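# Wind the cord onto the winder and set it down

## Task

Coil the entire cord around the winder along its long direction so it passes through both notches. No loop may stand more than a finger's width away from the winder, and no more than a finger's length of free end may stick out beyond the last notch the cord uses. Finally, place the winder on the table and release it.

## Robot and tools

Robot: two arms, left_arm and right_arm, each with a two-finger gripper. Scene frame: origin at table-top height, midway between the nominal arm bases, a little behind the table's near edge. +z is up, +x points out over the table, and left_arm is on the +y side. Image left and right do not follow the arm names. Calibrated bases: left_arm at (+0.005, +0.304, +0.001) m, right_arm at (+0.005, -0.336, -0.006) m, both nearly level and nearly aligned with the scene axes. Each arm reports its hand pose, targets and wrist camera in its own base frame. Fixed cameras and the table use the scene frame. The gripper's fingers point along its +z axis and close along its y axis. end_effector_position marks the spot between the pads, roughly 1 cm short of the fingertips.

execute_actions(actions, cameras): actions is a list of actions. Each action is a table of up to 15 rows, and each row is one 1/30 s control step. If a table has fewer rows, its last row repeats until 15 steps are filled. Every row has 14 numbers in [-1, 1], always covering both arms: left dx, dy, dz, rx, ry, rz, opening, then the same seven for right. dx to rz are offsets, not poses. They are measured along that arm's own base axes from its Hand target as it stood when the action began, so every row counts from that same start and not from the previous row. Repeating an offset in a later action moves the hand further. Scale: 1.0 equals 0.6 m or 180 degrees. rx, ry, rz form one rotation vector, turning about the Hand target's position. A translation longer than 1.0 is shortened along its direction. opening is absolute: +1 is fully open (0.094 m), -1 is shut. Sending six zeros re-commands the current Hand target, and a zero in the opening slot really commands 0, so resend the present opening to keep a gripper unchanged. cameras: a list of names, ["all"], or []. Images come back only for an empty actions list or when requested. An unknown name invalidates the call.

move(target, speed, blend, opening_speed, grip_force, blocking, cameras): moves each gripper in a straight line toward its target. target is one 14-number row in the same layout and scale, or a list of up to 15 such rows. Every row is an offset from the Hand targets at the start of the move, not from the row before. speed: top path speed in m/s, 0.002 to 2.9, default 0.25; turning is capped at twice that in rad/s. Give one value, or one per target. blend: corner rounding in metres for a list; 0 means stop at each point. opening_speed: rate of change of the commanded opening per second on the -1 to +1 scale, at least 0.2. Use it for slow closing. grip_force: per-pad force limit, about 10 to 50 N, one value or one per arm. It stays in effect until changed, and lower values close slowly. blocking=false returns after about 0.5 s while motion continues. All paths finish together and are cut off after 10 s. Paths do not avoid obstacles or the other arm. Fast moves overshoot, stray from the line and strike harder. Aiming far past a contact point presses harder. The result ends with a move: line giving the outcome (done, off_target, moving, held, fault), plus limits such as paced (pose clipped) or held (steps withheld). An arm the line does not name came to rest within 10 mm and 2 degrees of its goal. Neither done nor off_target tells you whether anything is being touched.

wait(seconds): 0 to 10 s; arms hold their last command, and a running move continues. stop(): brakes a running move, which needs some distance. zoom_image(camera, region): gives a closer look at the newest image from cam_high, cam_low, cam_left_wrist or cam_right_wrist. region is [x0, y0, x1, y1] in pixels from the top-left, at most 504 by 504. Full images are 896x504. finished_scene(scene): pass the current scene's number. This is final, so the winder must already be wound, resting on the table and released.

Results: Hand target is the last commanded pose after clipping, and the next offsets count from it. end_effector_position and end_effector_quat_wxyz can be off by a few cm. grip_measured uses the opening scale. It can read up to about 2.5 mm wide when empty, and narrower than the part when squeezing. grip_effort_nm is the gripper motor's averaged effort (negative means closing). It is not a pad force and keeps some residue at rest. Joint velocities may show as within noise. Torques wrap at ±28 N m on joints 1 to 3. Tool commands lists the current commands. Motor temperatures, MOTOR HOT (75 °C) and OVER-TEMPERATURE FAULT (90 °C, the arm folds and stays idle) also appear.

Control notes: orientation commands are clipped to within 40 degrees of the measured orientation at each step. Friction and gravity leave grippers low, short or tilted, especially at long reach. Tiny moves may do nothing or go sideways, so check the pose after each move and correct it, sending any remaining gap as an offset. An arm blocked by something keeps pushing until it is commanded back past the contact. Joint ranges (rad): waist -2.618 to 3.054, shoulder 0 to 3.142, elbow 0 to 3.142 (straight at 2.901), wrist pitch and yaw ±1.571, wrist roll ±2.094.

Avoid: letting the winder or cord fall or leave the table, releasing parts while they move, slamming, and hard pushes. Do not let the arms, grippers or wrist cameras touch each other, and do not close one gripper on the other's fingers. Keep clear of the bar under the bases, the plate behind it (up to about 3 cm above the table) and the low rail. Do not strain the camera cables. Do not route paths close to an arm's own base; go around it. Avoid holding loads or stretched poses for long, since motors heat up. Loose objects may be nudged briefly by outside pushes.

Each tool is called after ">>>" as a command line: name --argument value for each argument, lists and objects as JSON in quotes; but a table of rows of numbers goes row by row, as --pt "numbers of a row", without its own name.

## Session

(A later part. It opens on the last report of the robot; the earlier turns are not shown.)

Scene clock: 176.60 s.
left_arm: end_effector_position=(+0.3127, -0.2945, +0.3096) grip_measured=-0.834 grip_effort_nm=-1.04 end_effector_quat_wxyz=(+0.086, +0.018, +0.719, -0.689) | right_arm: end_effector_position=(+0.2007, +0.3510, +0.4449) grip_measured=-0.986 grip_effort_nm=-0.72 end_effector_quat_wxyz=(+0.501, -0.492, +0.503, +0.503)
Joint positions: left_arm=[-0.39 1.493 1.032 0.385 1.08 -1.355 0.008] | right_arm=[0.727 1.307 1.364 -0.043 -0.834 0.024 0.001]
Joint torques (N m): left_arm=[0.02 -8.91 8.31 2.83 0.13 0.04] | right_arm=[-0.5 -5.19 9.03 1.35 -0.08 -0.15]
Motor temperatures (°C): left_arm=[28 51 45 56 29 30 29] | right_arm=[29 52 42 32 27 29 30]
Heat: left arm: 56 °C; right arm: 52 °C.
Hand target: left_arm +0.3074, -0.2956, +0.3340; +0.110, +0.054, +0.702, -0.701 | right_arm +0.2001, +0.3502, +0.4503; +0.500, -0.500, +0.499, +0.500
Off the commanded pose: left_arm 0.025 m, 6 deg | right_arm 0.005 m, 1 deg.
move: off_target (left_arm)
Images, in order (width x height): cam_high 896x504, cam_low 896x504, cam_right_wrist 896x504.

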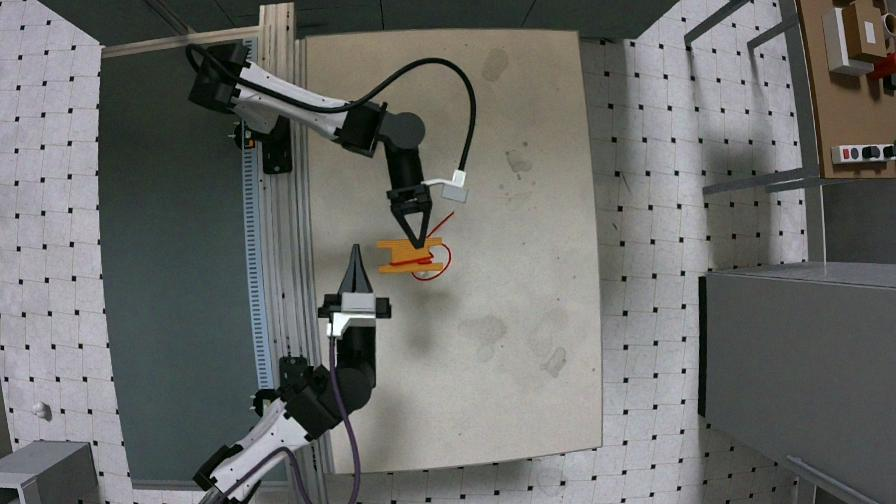

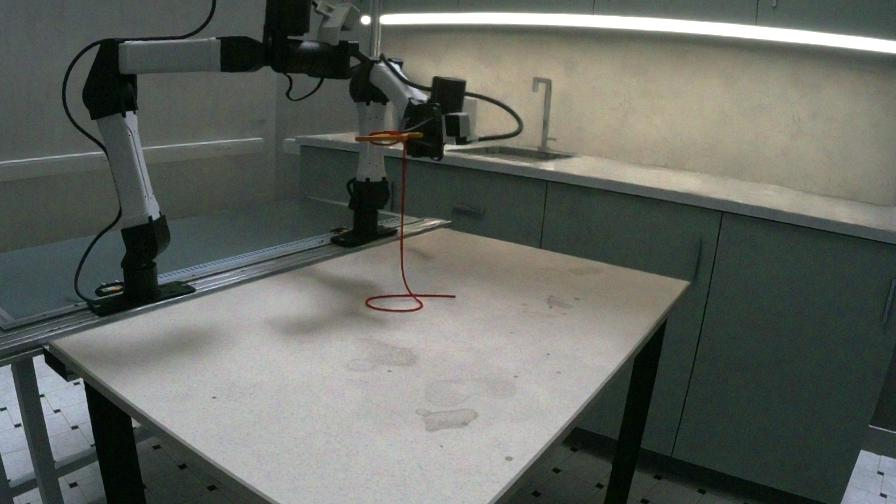

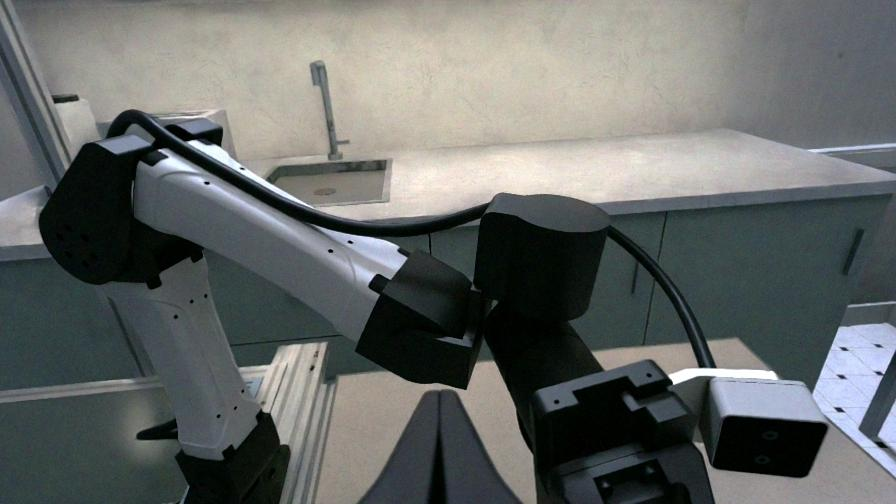

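>>> move --pt "0 0 0 0 0 0 -0.95 0 -0.2 -0.05 0 0 0 0.4" --pt "0 0 0 0 0 0 -0.95 0.19 -0.17 -0.60 0 0 0 0.4" --pt "0 0 0 0 0 0 -0.95 0.19 -0.1 -0.62 0 0 0 0.4" --cameras '["cam_high","cam_low","cam_right_wrist"]' --speed 0.3 --blend '[0.03,0.03,0]'

>>> zoom_image --camera "cam_low" --region '[300, 110, 500, 310]'

>>> zoom_image --camera "cam_high" --region '[330, 190, 480, 340]'

Scene clock: 182.67 s.
left_arm: end_effector_position=(+0.3127, -0.2945, +0.3096) grip_measured=-0.834 grip_effort_nm=-1.04 end_effector_quat_wxyz=(+0.086, +0.018, +0.719, -0.689) | right_arm: end_effector_position=(+0.3116, +0.2888, +0.0745) grip_measured=+0.398 grip_effort_nm=0.14 end_effector_quat_wxyz=(+0.483, -0.496, +0.513, +0.507)
Joint positions: left_arm=[-0.39 1.493 1.032 0.385 1.08 -1.355 0.008] | right_arm=[0.352 2.23 0.732 1.442 -1.225 -0.013 0.066]
Joint torques (N m): left_arm=[0.02 -8.9 8.31 2.83 0.13 0.03] | right_arm=[0.14 -9.47 3.52 2.04 0.12 0.11]
Motor temperatures (°C): left_arm=[28 51 45 57 29 30 29] | right_arm=[29 51 42 32 27 29 30]
Heat: left arm: 57 °C; right arm: 51 °C.
Hand target: left_arm +0.3074, -0.2956, +0.3340; +0.110, +0.054, +0.702, -0.701 | right_arm +0.3141, +0.2902, +0.0782; +0.500, -0.500, +0.499, +0.500
Off the commanded pose: left_arm 0.025 m, 6 deg | right_arm 0.005 m, 3 deg.
move: off_target (left_arm, right_arm); blend cut to 0.0218 m at target 2
Images, in order (width x height): cam_high 896x504, cam_low 896x504, cam_right_wrist 896x504.

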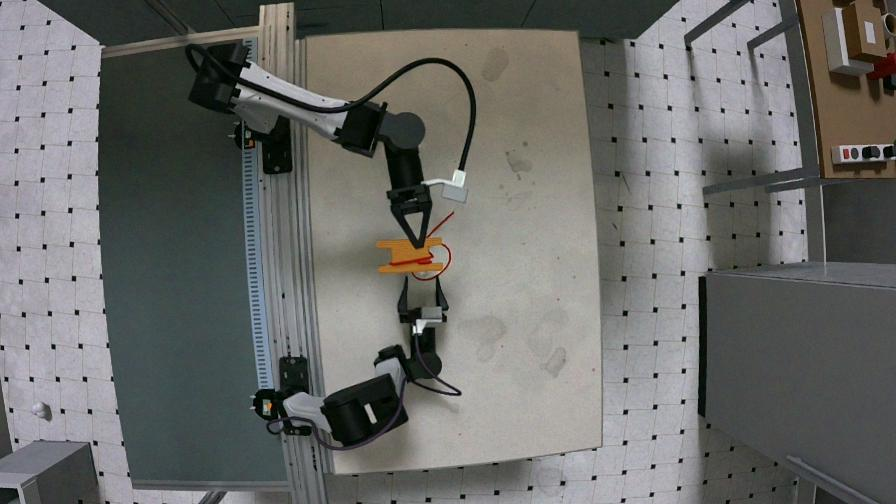

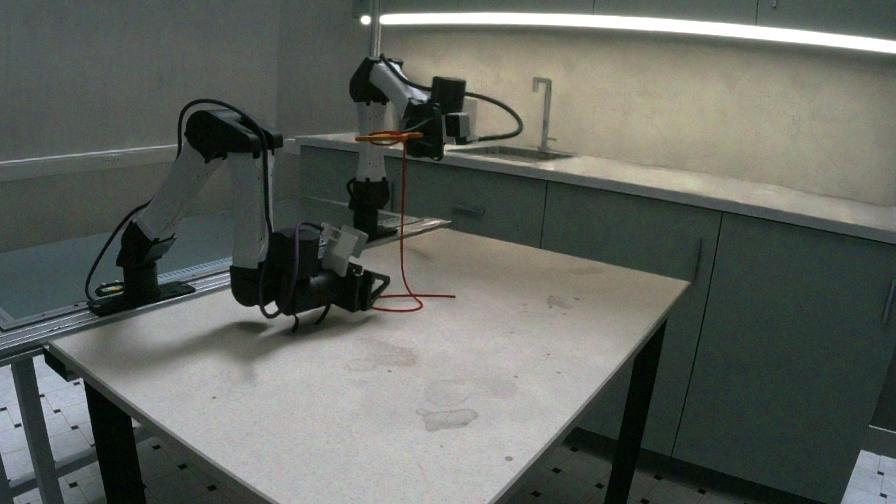

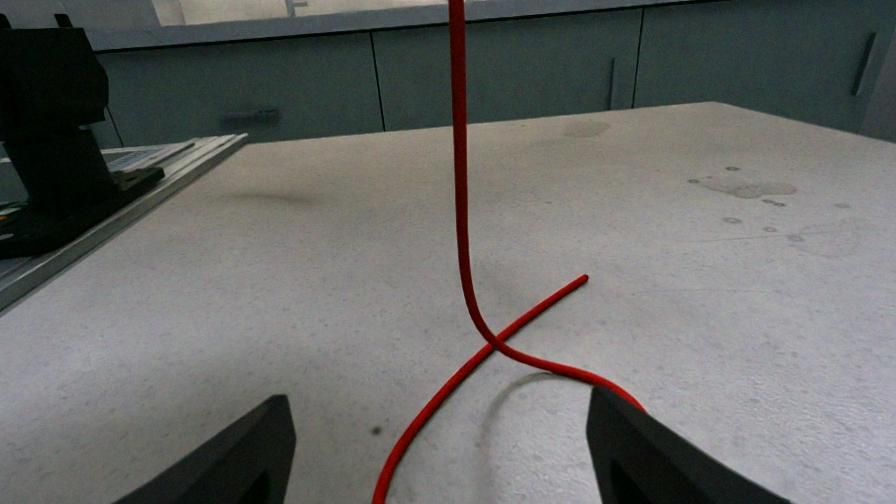

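Scaled by 2.520 from the camera's 896x504 image, which has a finer 1280x720 frame.

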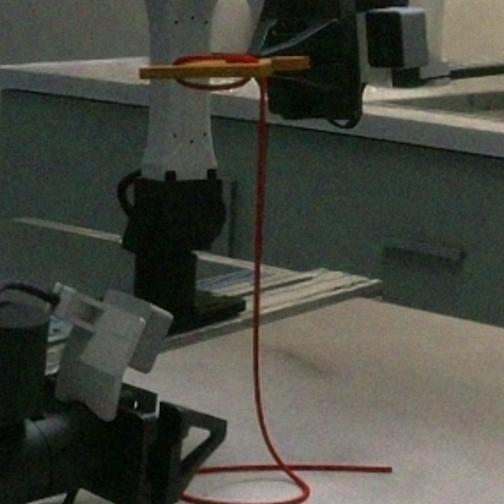

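Scaled by 3.360 from the camera's 896x504 image, which has a finer 1280x720 frame.

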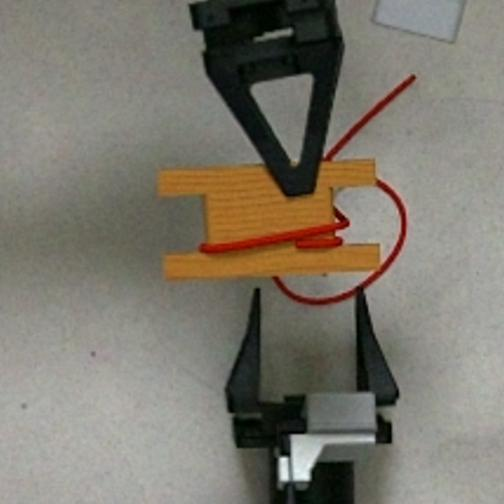

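>>> move --pt "0 0 0 0 0 0 -0.95 0.008 0.115 0 0 0 0 0.4" --pt "0 0 0 0 0 0 -0.95 0.008 0.115 0 0 0 0 -1" --pt "0 0 0 0 0 0 -0.95 -0.157 0.1 0.07 0 0 0 -1" --pt "0 0 0 0 0 0 -0.95 -0.273 0.1 0.203 0 0 0 -1" --pt "0 0 0 0 0 0 -0.95 -0.273 0.1 0.42 0 0 0 -1" --pt "0 0 0 0 0 0 -0.95 -0.19 0.1 0.62 0 0 0 -1" --pt "0 0 0 0 0 0 -0.95 -0.207 -0.025 0.57 0 0 0 -1" --pt "0 0 0 0 0 0 -0.95 -0.057 -0.025 0.587 0 0 0 -1" --pt "0 0 0 0 0 0 -0.95 0.093 -0.025 0.537 0 0 0 -1" --pt "0 0 0 0 0 0 -0.95 0.143 0.1 0.47 0 0 0 -1" --pt "0 0 0 0 0 0 -0.95 0.127 0.1 0.37 0 0 0 -1" --pt "0 0 0 0 0 0 -0.95 0.077 0.1 0.22 0 0 0 -1" --cameras '["all"]' --speed 0.25 --blend '[0,0,0.03,0.03,0.03,0.02,0.02,0.02,0.02,0.02,0.02,0]'

>>> zoom_image --camera "cam_high" --region '[330, 190, 480, 340]'

Scene clock: 194.57 s.
left_arm: end_effector_position=(+0.3145, -0.2941, +0.3100) grip_measured=-0.834 grip_effort_nm=-1.04 end_effector_quat_wxyz=(+0.090, +0.014, +0.719, -0.689) | right_arm: end_effector_position=(+0.3512, +0.3500, +0.2351) grip_measured=-0.939 grip_effort_nm=-0.99 end_effector_quat_wxyz=(+0.512, -0.521, +0.464, +0.500)
Joint positions: left_arm=[-0.39 1.492 1.032 0.386 1.07 -1.355 0.008] | right_arm=[0.456 1.931 1.127 0.87 -1.161 -0.01 0.003]
Joint torques (N m): left_arm=[-0.02 -8.81 8.34 2.81 0.27 0.05] | right_arm=[-0.21 -8.62 3.52 1.41 0.47 0.13]
Motor temperatures (°C): left_arm=[28 51 44 58 29 30 29] | right_arm=[29 51 42 33 27 29 30]
Heat: left arm: 58 °C; right arm: 51 °C.
Hand target: left_arm +0.3074, -0.2956, +0.3339; +0.110, +0.054, +0.702, -0.701 | right_arm +0.3604, +0.3502, +0.2103; +0.500, -0.500, +0.499, +0.500
Off the commanded pose: left_arm 0.025 m, 6 deg | right_arm 0.026 m, 5 deg.
move: off_target (left_arm, right_arm)

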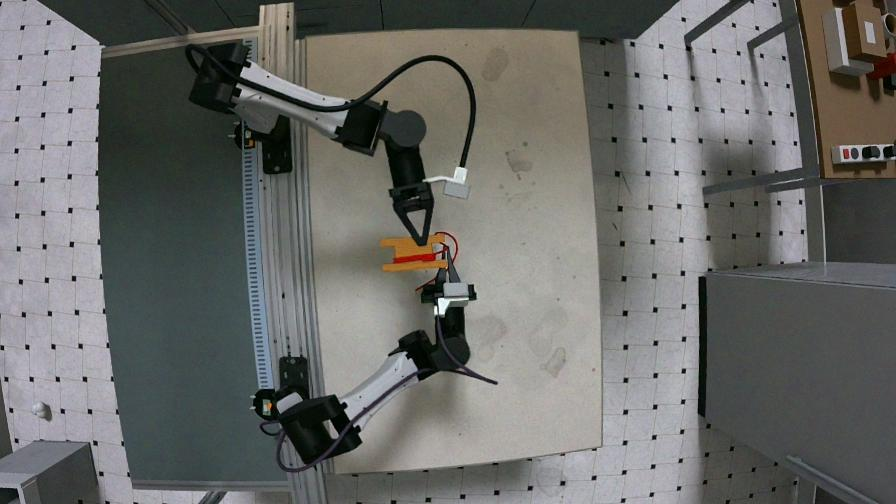

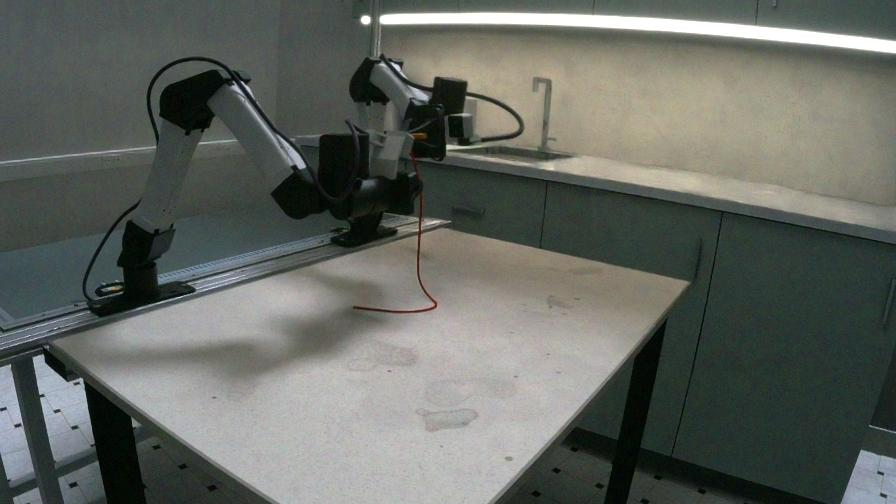

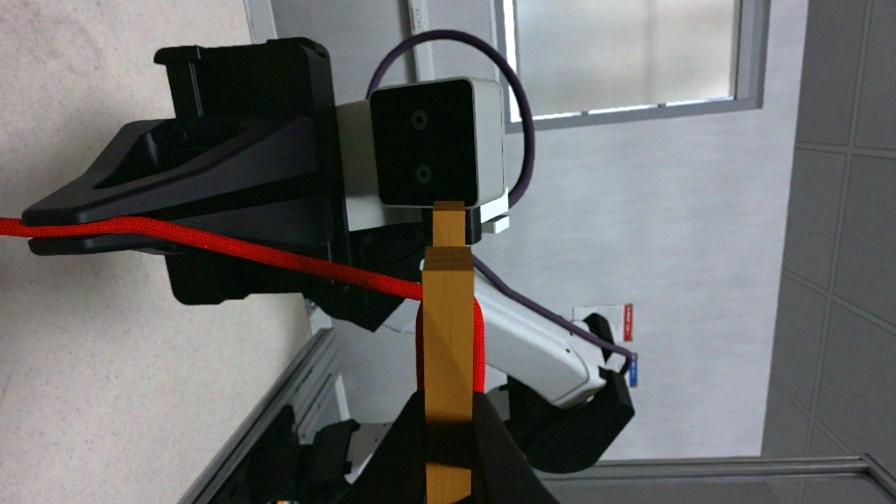

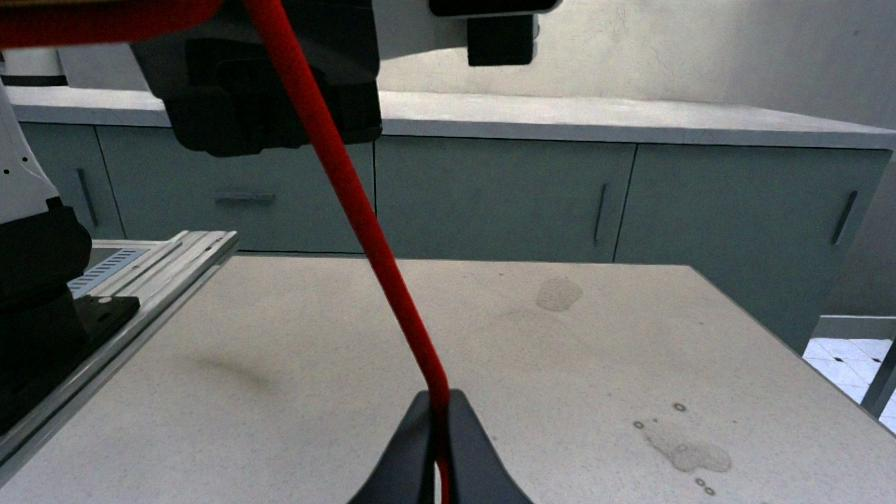

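Scaled by 3.360 from the camera's 896x504 image, which has a finer 1280x720 frame.

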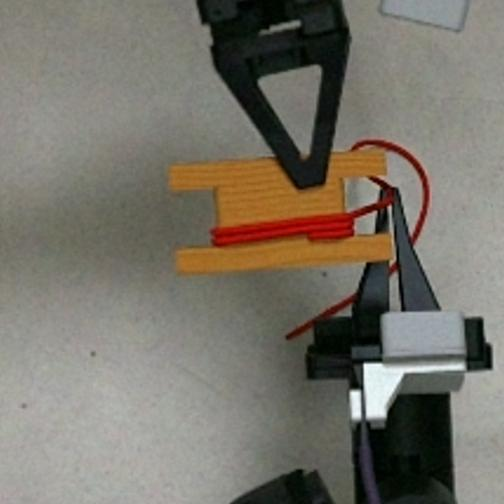

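>>> move --pt "0 0 0 0 0 0 -0.95 0 0 0 0 0 0 0.4" --pt "0 0 0 0 0 0 -0.95 -0.034 -0.2 -0.017 0 0 0 0.4" --pt "0 0 0 0 0 0 -0.95 -0.067 -0.18 -0.2 0 0 0 0.4" --pt "0 0 0 0 0 0 -0.95 -0.069 0.015 -0.22 0 0 0 0.4" --pt "0 0 0 0 0 0 -0.95 -0.069 0.015 -0.22 0 0 0 -1" --cameras '["cam_low","cam_right_wrist"]' --speed 0.25 --blend '[0,0.02,0.02,0,0]'

Scene clock: 200.93 s.
left_arm: end_effector_position=(+0.3123, -0.2943, +0.3105) grip_measured=-0.834 grip_effort_nm=-1.04 end_effector_quat_wxyz=(+0.087, +0.019, +0.719, -0.690) | right_arm: end_effector_position=(+0.3131, +0.3563, +0.0711) grip_measured=-0.942 grip_effort_nm=-0.99 end_effector_quat_wxyz=(+0.480, -0.498, +0.516, +0.505)
Joint positions: left_arm=[-0.39 1.492 1.032 0.388 1.082 -1.355 0.008] | right_arm=[0.525 2.283 0.868 1.356 -1.053 -0.009 0.003]
Joint torques (N m): left_arm=[-0.02 -8.77 8.32 2.8 0.13 0.03] | right_arm=[-0.02 -10.41 5.09 2.1 0.12 0.1]
Motor temperatures (°C): left_arm=[28 51 44 59 29 30 29] | right_arm=[29 52 42 33 27 29 30]
Heat: left arm: 59 °C; right arm: 52 °C.
Hand target: left_arm +0.3074, -0.2956, +0.3340; +0.110, +0.054, +0.702, -0.701 | right_arm +0.3189, +0.3592, +0.0783; +0.500, -0.500, +0.499, +0.500
Off the commanded pose: left_arm 0.024 m, 5 deg | right_arm 0.010 m, 3 deg.
move: off_target (left_arm, right_arm); target 5's new opening was sent with right_arm's hand 0.010 m and 3 deg from that target
Images, in order (width x height): cam_low 896x504, cam_right_wrist 896x504.

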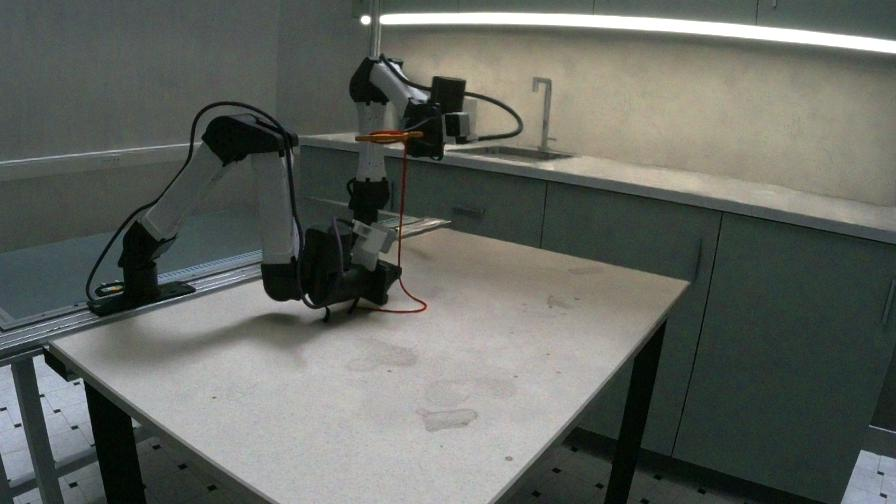

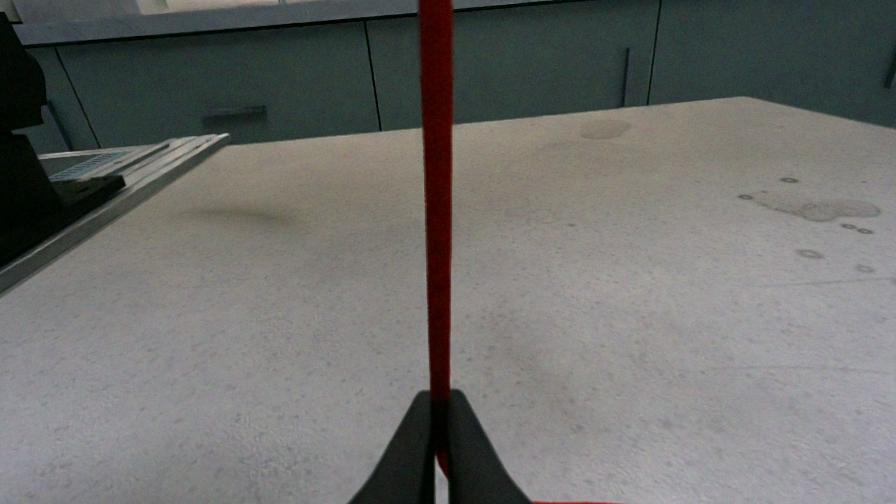

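>>> move --pt "0 0 0 0 0 0 -0.95 -0.165 -0.015 0.07 0 0 0 -1" --pt "0 0 0 0 0 0 -0.95 -0.281 -0.015 0.203 0 0 0 -1" --pt "0 0 0 0 0 0 -0.95 -0.281 -0.015 0.42 0 0 0 -1" --pt "0 0 0 0 0 0 -0.95 -0.198 -0.015 0.62 0 0 0 -1" --pt "0 0 0 0 0 0 -0.95 -0.215 -0.14 0.57 0 0 0 -1" --pt "0 0 0 0 0 0 -0.95 -0.065 -0.14 0.587 0 0 0 -1" --pt "0 0 0 0 0 0 -0.95 0.085 -0.14 0.537 0 0 0 -1" --pt "0 0 0 0 0 0 -0.95 0.135 -0.015 0.47 0 0 0 -1" --pt "0 0 0 0 0 0 -0.95 0.119 -0.015 0.37 0 0 0 -1" --pt "0 0 0 0 0 0 -0.95 0.069 -0.015 0.22 0 0 0 -1" --cameras '["cam_high","cam_low"]' --speed 0.25 --blend '[0.03,0.03,0.03,0.02,0.02,0.02,0.02,0.02,0.02,0]'

>>> zoom_image --camera "cam_high" --region '[330, 190, 480, 340]'

>>> move --pt "0 0 0 0 0 0 -0.95 0 0 0 0 0 0 0.4" --pt "0 0 0 0 0 0 -0.95 -0.034 -0.2 -0.017 0 0 0 0.4" --pt "0 0 0 0 0 0 -0.95 -0.067 -0.18 -0.2 0 0 0 0.4" --pt "0 0 0 0 0 0 -0.95 -0.069 0.015 -0.22 0 0 0 0.4" --pt "0 0 0 0 0 0 -0.95 -0.069 0.015 -0.22 0 0 0 -1" --cameras '["cam_low","cam_right_wrist"]' --speed 0.25 --blend '[0,0.02,0.02,0,0]'

>>> zoom_image --camera "cam_low" --region '[300, 110, 500, 310]'

Scene clock: 210.13 s.
left_arm: end_effector_position=(+0.3134, -0.2937, +0.3105) grip_measured=-0.834 grip_effort_nm=-1.04 end_effector_quat_wxyz=(+0.088, +0.018, +0.719, -0.689) | right_arm: end_effector_position=(+0.3539, +0.3509, +0.2274) grip_measured=-0.942 grip_effort_nm=-0.99 end_effector_quat_wxyz=(+0.504, -0.515, +0.478, +0.503)
Joint positions: left_arm=[-0.388 1.492 1.032 0.388 1.079 -1.355 0.008] | right_arm=[0.457 1.941 1.127 0.845 -1.15 -0.009 0.003]
Joint torques (N m): left_arm=[-0.18 -8.79 8.31 2.8 0.15 0.04] | right_arm=[-0.24 -9.39 3.82 1.66 0.34 0.11]
Motor temperatures (°C): left_arm=[28 51 45 59 29 30 29] | right_arm=[29 52 43 34 26 29 31]
Heat: left arm: 59 °C; right arm: 52 °C.
Hand target: left_arm +0.3074, -0.2956, +0.3340; +0.110, +0.054, +0.702, -0.701 | right_arm +0.3603, +0.3502, +0.2102; +0.500, -0.500, +0.499, +0.500
Off the commanded pose: left_arm 0.024 m, 5 deg | right_arm 0.018 m, 3 deg.
move: off_target (left_arm, right_arm)
Images, in order (width x height): cam_high 896x504, cam_low 896x504.

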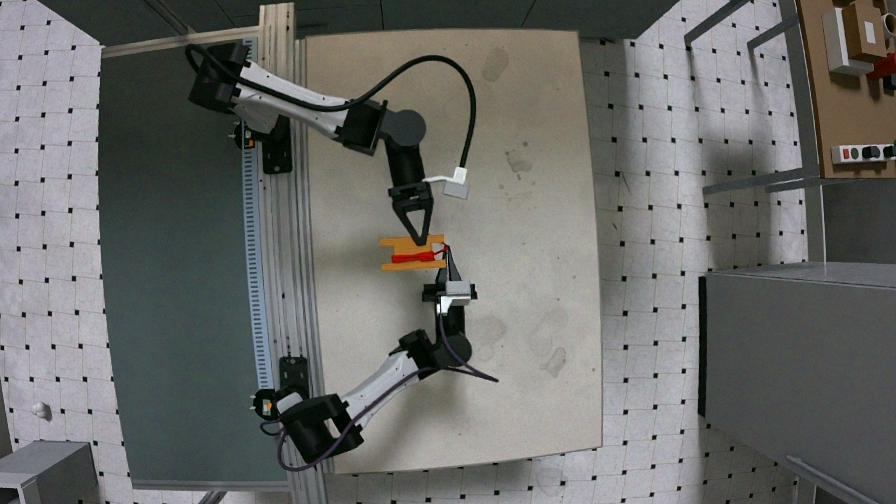

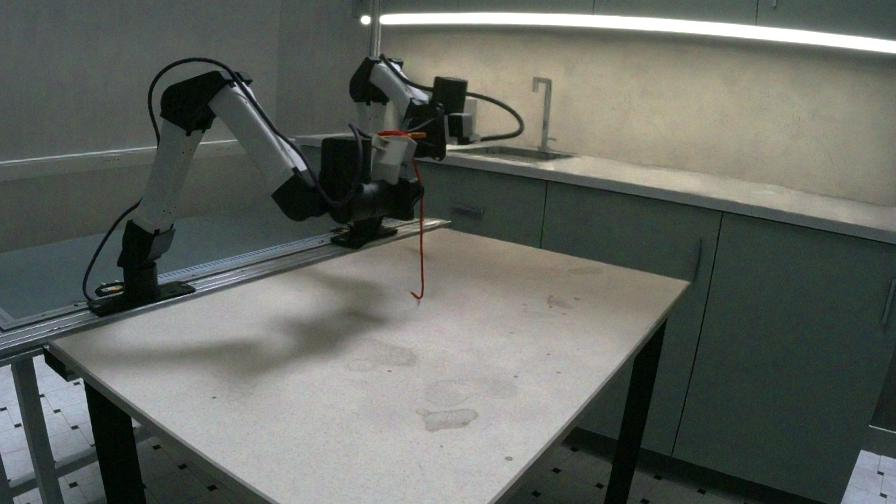

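Scaled by 3.360 from the camera's 896x504 image, which has a finer 1280x720 frame.

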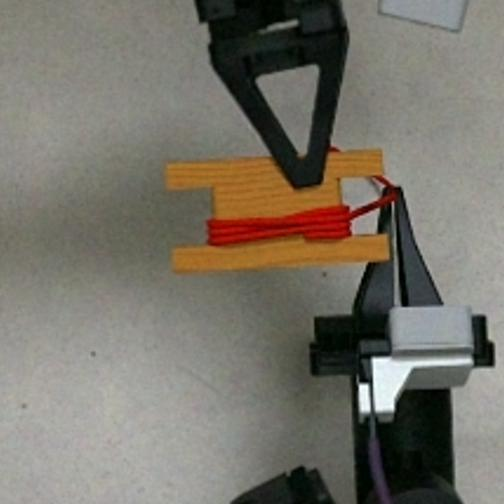

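Scene clock: 214.70 s.
left_arm: end_effector_position=(+0.3129, -0.2937, +0.3105) grip_measured=-0.834 grip_effort_nm=-1.04 end_effector_quat_wxyz=(+0.087, +0.019, +0.719, -0.690) | right_arm: end_effector_position=(+0.3129, +0.3566, +0.0709) grip_measured=-0.986 grip_effort_nm=-0.73 end_effector_quat_wxyz=(+0.479, -0.499, +0.516, +0.505)
Joint positions: left_arm=[-0.388 1.492 1.032 0.388 1.082 -1.355 0.008] | right_arm=[0.526 2.284 0.868 1.356 -1.053 -0.009 0.001]
Joint torques (N m): left_arm=[-0.2 -8.77 8.31 2.8 0.12 0.03] | right_arm=[-0.08 -10.41 5.09 2.11 0.13 0.11]
Motor temperatures (°C): left_arm=[28 51 45 59 29 30 29] | right_arm=[29 53 42 34 26 29 30]
Heat: left arm: 59 °C; right arm: 53 °C.
Hand target: left_arm +0.3074, -0.2956, +0.3340; +0.110, +0.054, +0.702, -0.701 | right_arm +0.3189, +0.3592, +0.0782; +0.500, -0.500, +0.500, +0.500
Off the commanded pose: left_arm 0.024 m, 5 deg | right_arm 0.010 m, 3 deg.
move: off_target (left_arm, right_arm); target 5's new opening was sent with right_arm's hand 0.010 m and 3 deg from that target
Images, in order (width x height): cam_low 896x504, cam_right_wrist 896x504.

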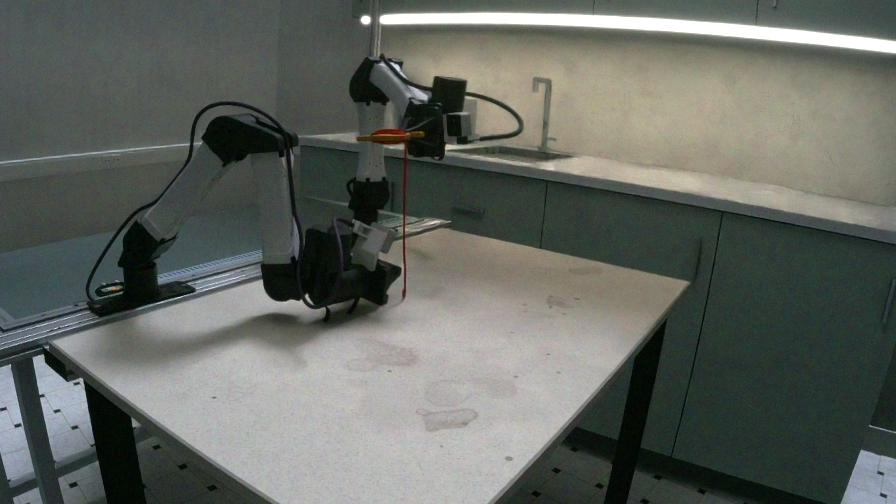

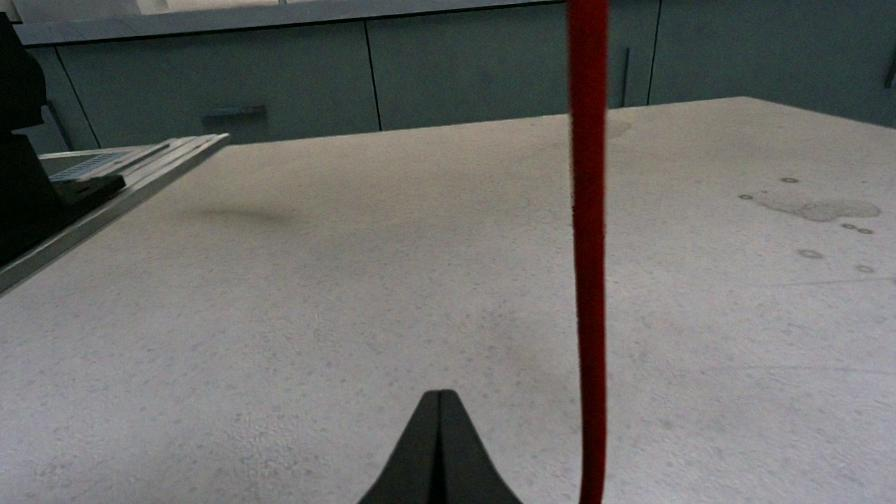

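Scaled by 2.520 from the camera's 896x504 image, which has a finer 1280x720 frame.

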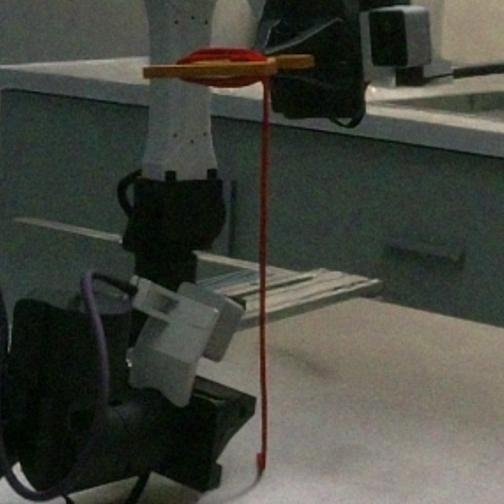

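>>> move --pt "0 0 0 0 0 0 -0.95 0 -0.12 0.02 0 0 0 -1" --pt "0 0 0 0 0 0 -0.95 0 -0.12 0.02 0 0 0 0.4" --cameras '["cam_right_wrist","cam_high","cam_left_wrist"]'

>>> zoom_image --camera "cam_high" --region '[330, 190, 480, 340]'

Scene clock: 218.60 s.
left_arm: end_effector_position=(+0.3129, -0.2937, +0.3105) grip_measured=-0.834 grip_effort_nm=-1.04 end_effector_quat_wxyz=(+0.087, +0.019, +0.719, -0.690) | right_arm: end_effector_position=(+0.3241, +0.2875, +0.0747) grip_measured=+0.398 grip_effort_nm=0.14 end_effector_quat_wxyz=(+0.484, -0.487, +0.524, +0.504)
Joint positions: left_arm=[-0.388 1.492 1.032 0.388 1.082 -1.355 0.008] | right_arm=[0.34 2.234 0.764 1.4 -1.214 -0.009 0.066]
Joint torques (N m): left_arm=[-0.18 -8.77 8.29 2.8 0.12 0.03] | right_arm=[0.1 -13.93 2.03 2 -0.14 0.09]
Motor temperatures (°C): left_arm=[28 51 45 60 29 30 29] | right_arm=[29 54 42 34 26 29 30]
Heat: left arm: 60 °C; right arm: 54 °C.
Hand target: left_arm +0.3074, -0.2956, +0.3340; +0.110, +0.054, +0.702, -0.701 | right_arm +0.3190, +0.2872, +0.0903; +0.500, -0.500, +0.499, +0.500
Off the commanded pose: left_arm 0.024 m, 5 deg | right_arm 0.016 m, 4 deg.
move: off_target (left_arm, right_arm); target 2's new opening was sent with right_arm's hand 0.016 m and 4 deg from that target
Images, in order (width x height): cam_high 896x504, cam_left_wrist 896x504, cam_right_wrist 896x504.

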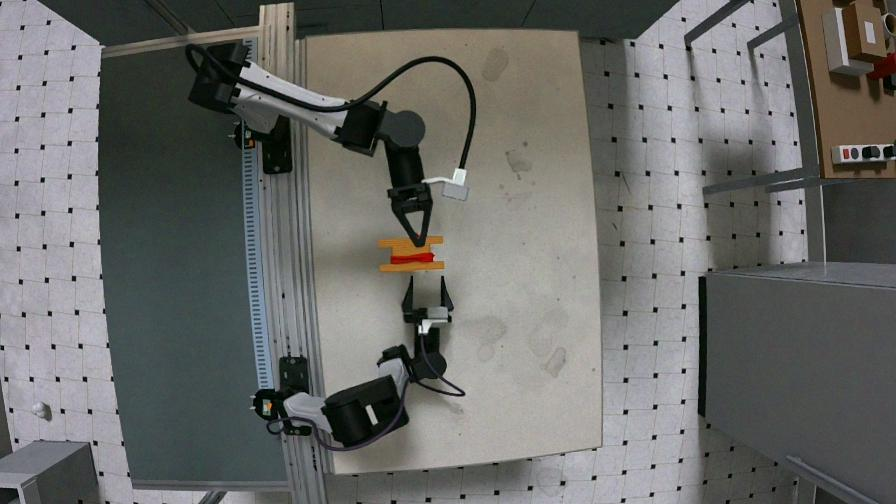

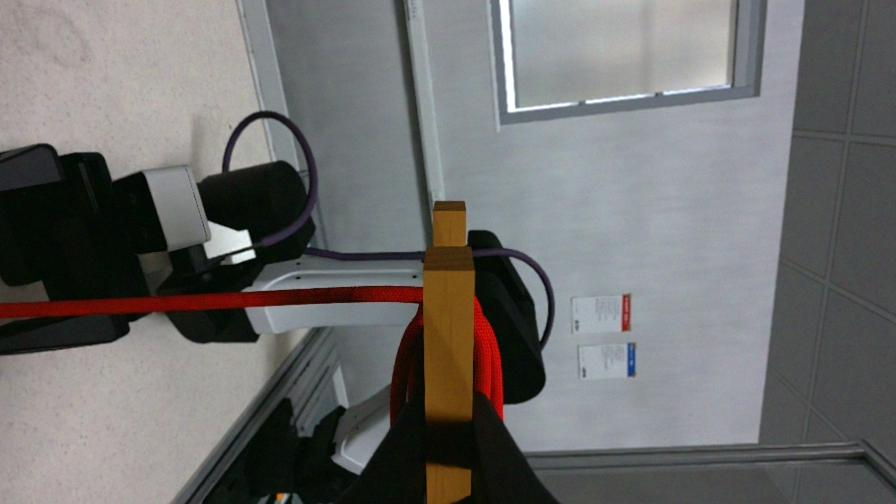

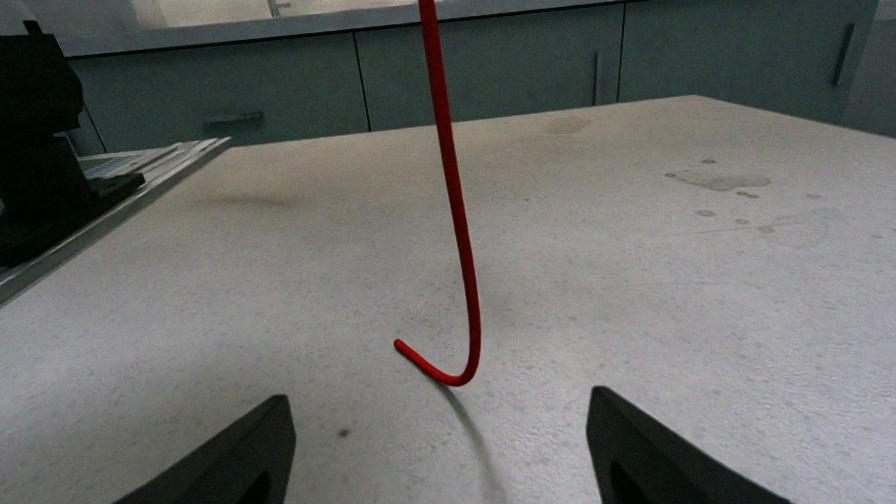

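Scaled by 3.360 from the camera's 896x504 image, which has a finer 1280x720 frame.

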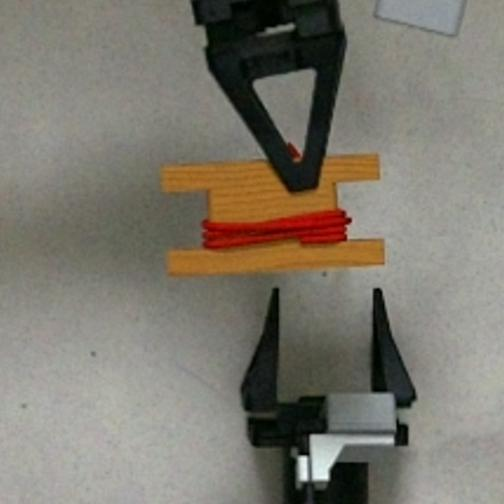

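>>> move --pt "0 0 0 0 0 0 -0.95 0.018 0.133 0.005 0 0 0 0.4" --pt "0 0 0 0 0 0 -0.95 0.018 0.133 0.005 0 0 0 -1" --cameras '["cam_right_wrist"]' --speed 0.15

Scene clock: 223.17 s.
left_arm: end_effector_position=(+0.3129, -0.2937, +0.3105) grip_measured=-0.834 grip_effort_nm=-1.04 end_effector_quat_wxyz=(+0.087, +0.019, +0.719, -0.690) | right_arm: end_effector_position=(+0.3225, +0.3632, +0.0982) grip_measured=-0.956 grip_effort_nm=-0.99 end_effector_quat_wxyz=(+0.506, -0.507, +0.486, +0.501)
Joint positions: left_arm=[-0.388 1.492 1.032 0.388 1.082 -1.355 0.008] | right_arm=[0.527 2.255 0.92 1.364 -1.059 -0.002 0.002]
Joint torques (N m): left_arm=[-0.18 -8.79 8.31 2.8 0.13 0.03] | right_arm=[0.17 -10.74 5.63 1.23 0.17 0.09]
Motor temperatures (°C): left_arm=[28 51 45 60 29 30 29] | right_arm=[29 55 42 34 26 29 30]
Heat: left arm: 60 °C; right arm: 55 °C.
Hand target: left_arm +0.3074, -0.2956, +0.3340; +0.110, +0.054, +0.702, -0.701 | right_arm +0.3297, +0.3670, +0.0932; +0.500, -0.500, +0.499, +0.500
Off the commanded pose: left_arm 0.024 m, 5 deg | right_arm 0.009 m, 2 deg.
move: off_target (left_arm)
Images, in order (width x height): cam_right_wrist 896x504.

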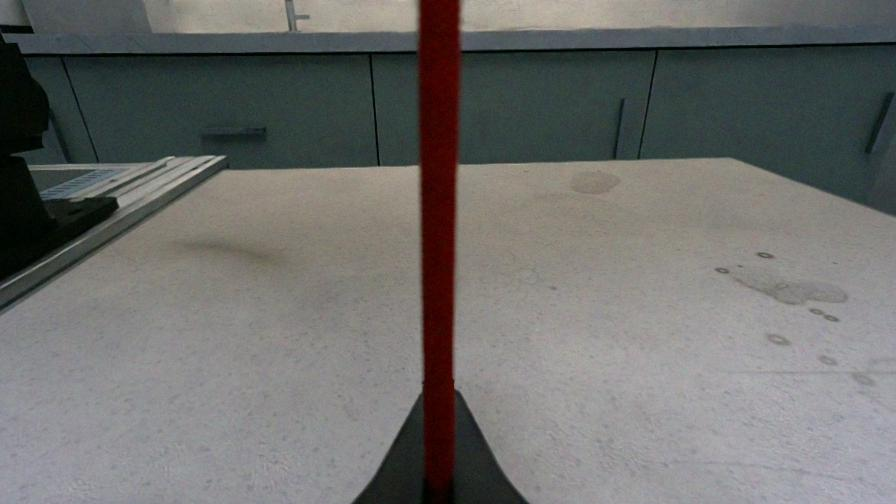

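>>> move --pt "0 0 0 0 0 0 -0.95 -0.183 -0.028 0.078 0 0 0 -1" --pt "0 0 0 0 0 0 -0.95 -0.283 -0.028 0.195 0 0 0 -1" --pt "0 0 0 0 0 0 -0.95 -0.283 -0.028 0.395 0 0 0 -1" --pt "0 0 0 0 0 0 -0.95 -0.208 -0.028 0.561 0 0 0 -1" --pt "0 0 0 0 0 0 -0.95 -0.225 -0.153 0.528 0 0 0 -1" --pt "0 0 0 0 0 0 -0.95 -0.083 -0.153 0.511 0 0 0 -1" --pt "0 0 0 0 0 0 -0.95 0.042 -0.145 0.47 0 0 0 -1" --pt "0 0 0 0 0 0 -0.95 0.084 -0.028 0.411 0 0 0 -1" --pt "0 0 0 0 0 0 -0.95 0.075 -0.028 0.345 0 0 0 -1" --pt "0 0 0 0 0 0 -0.95 0.05 -0.028 0.261 0 0 0 -1" --cameras '["all"]' --speed 0.22 --blend '[0.03,0.03,0.03,0.02,0.02,0.02,0.02,0.015,0.015,0]'

>>> zoom_image --camera "cam_high" --region '[330, 190, 480, 340]'

>>> zoom_image --camera "cam_low" --region '[300, 110, 500, 310]'

Scene clock: 230.73 s.
left_arm: end_effector_position=(+0.3147, -0.2954, +0.3117) grip_measured=-0.834 grip_effort_nm=-1.05 end_effector_quat_wxyz=(+0.086, +0.014, +0.719, -0.689) | right_arm: end_effector_position=(+0.3529, +0.3488, +0.2730) grip_measured=-0.956 grip_effort_nm=-0.99 end_effector_quat_wxyz=(+0.513, -0.516, +0.472, +0.498)
Joint positions: left_arm=[-0.392 1.497 1.043 0.38 1.073 -1.361 0.008] | right_arm=[0.454 1.854 1.198 0.712 -1.145 -0.009 0.002]
Joint torques (N m): left_arm=[0.18 -9.18 7.62 2.85 0.22 0.11] | right_arm=[0.02 -8.62 3.82 1.52 0.31 0.12]
Motor temperatures (°C): left_arm=[28 50 45 59 29 30 29] | right_arm=[29 54 42 34 26 29 30]
Heat: left arm: 59 °C; right arm: 54 °C.
Hand target: left_arm +0.3075, -0.2955, +0.3340; +0.110, +0.054, +0.702, -0.701 | right_arm +0.3597, +0.3502, +0.2499; +0.500, -0.500, +0.499, +0.500
Off the commanded pose: left_arm 0.023 m, 6 deg | right_arm 0.024 m, 4 deg.
move: off_target (left_arm, right_arm)

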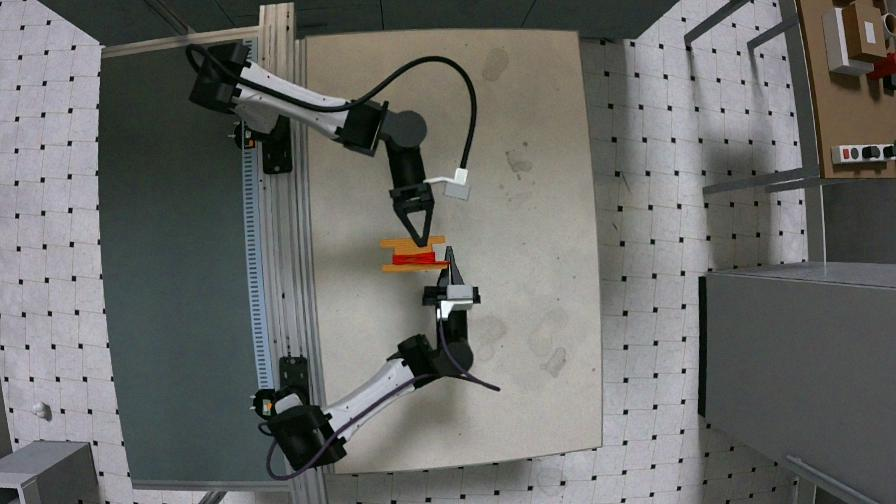

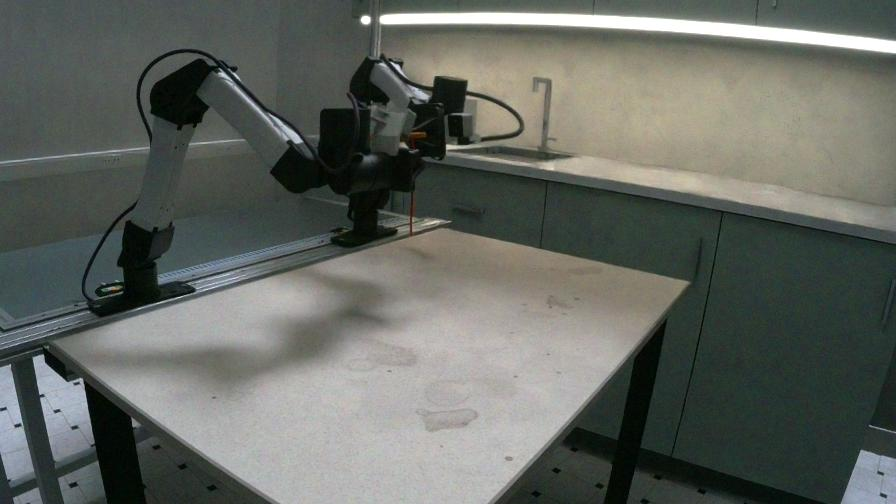

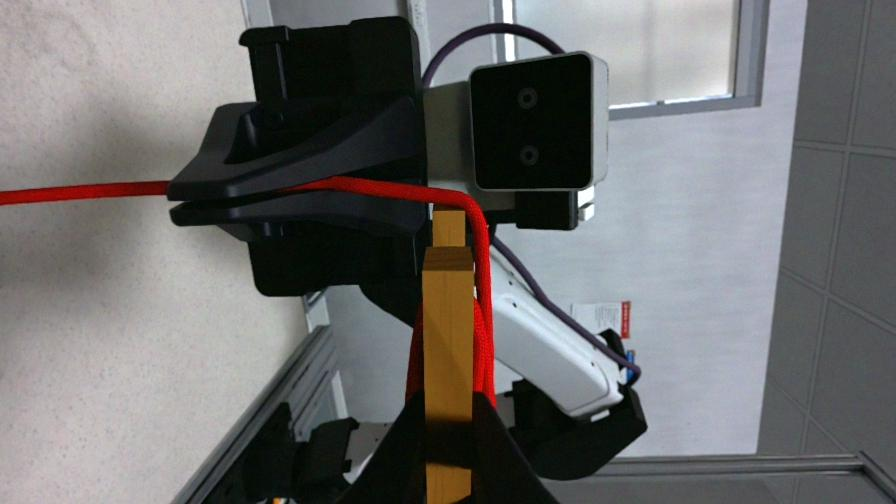

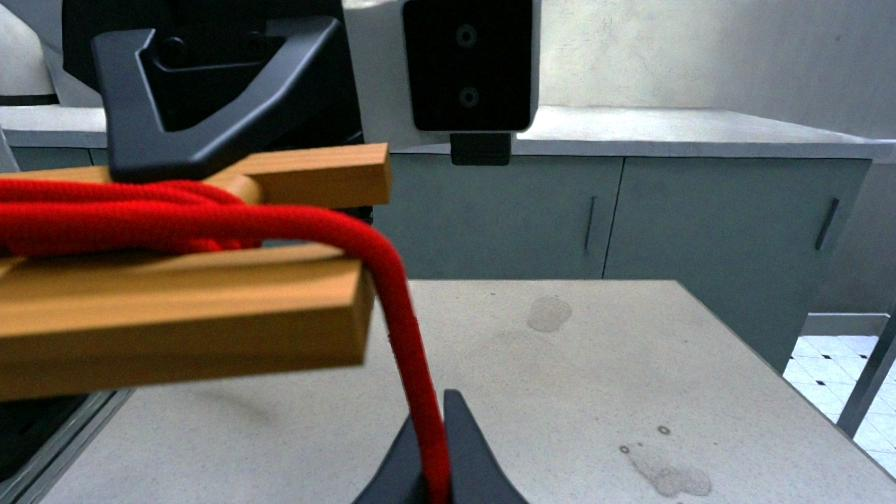

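Scaled by 3.360 from the camera's 896x504 image, which has a finer 1280x720 frame.

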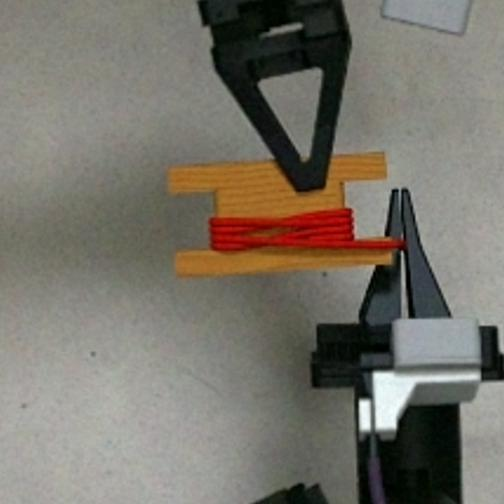

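Scaled by 2.520 from the camera's 896x504 image, which has a finer 1280x720 frame.

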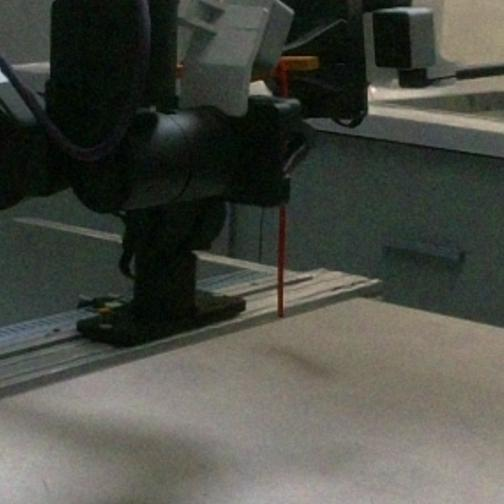

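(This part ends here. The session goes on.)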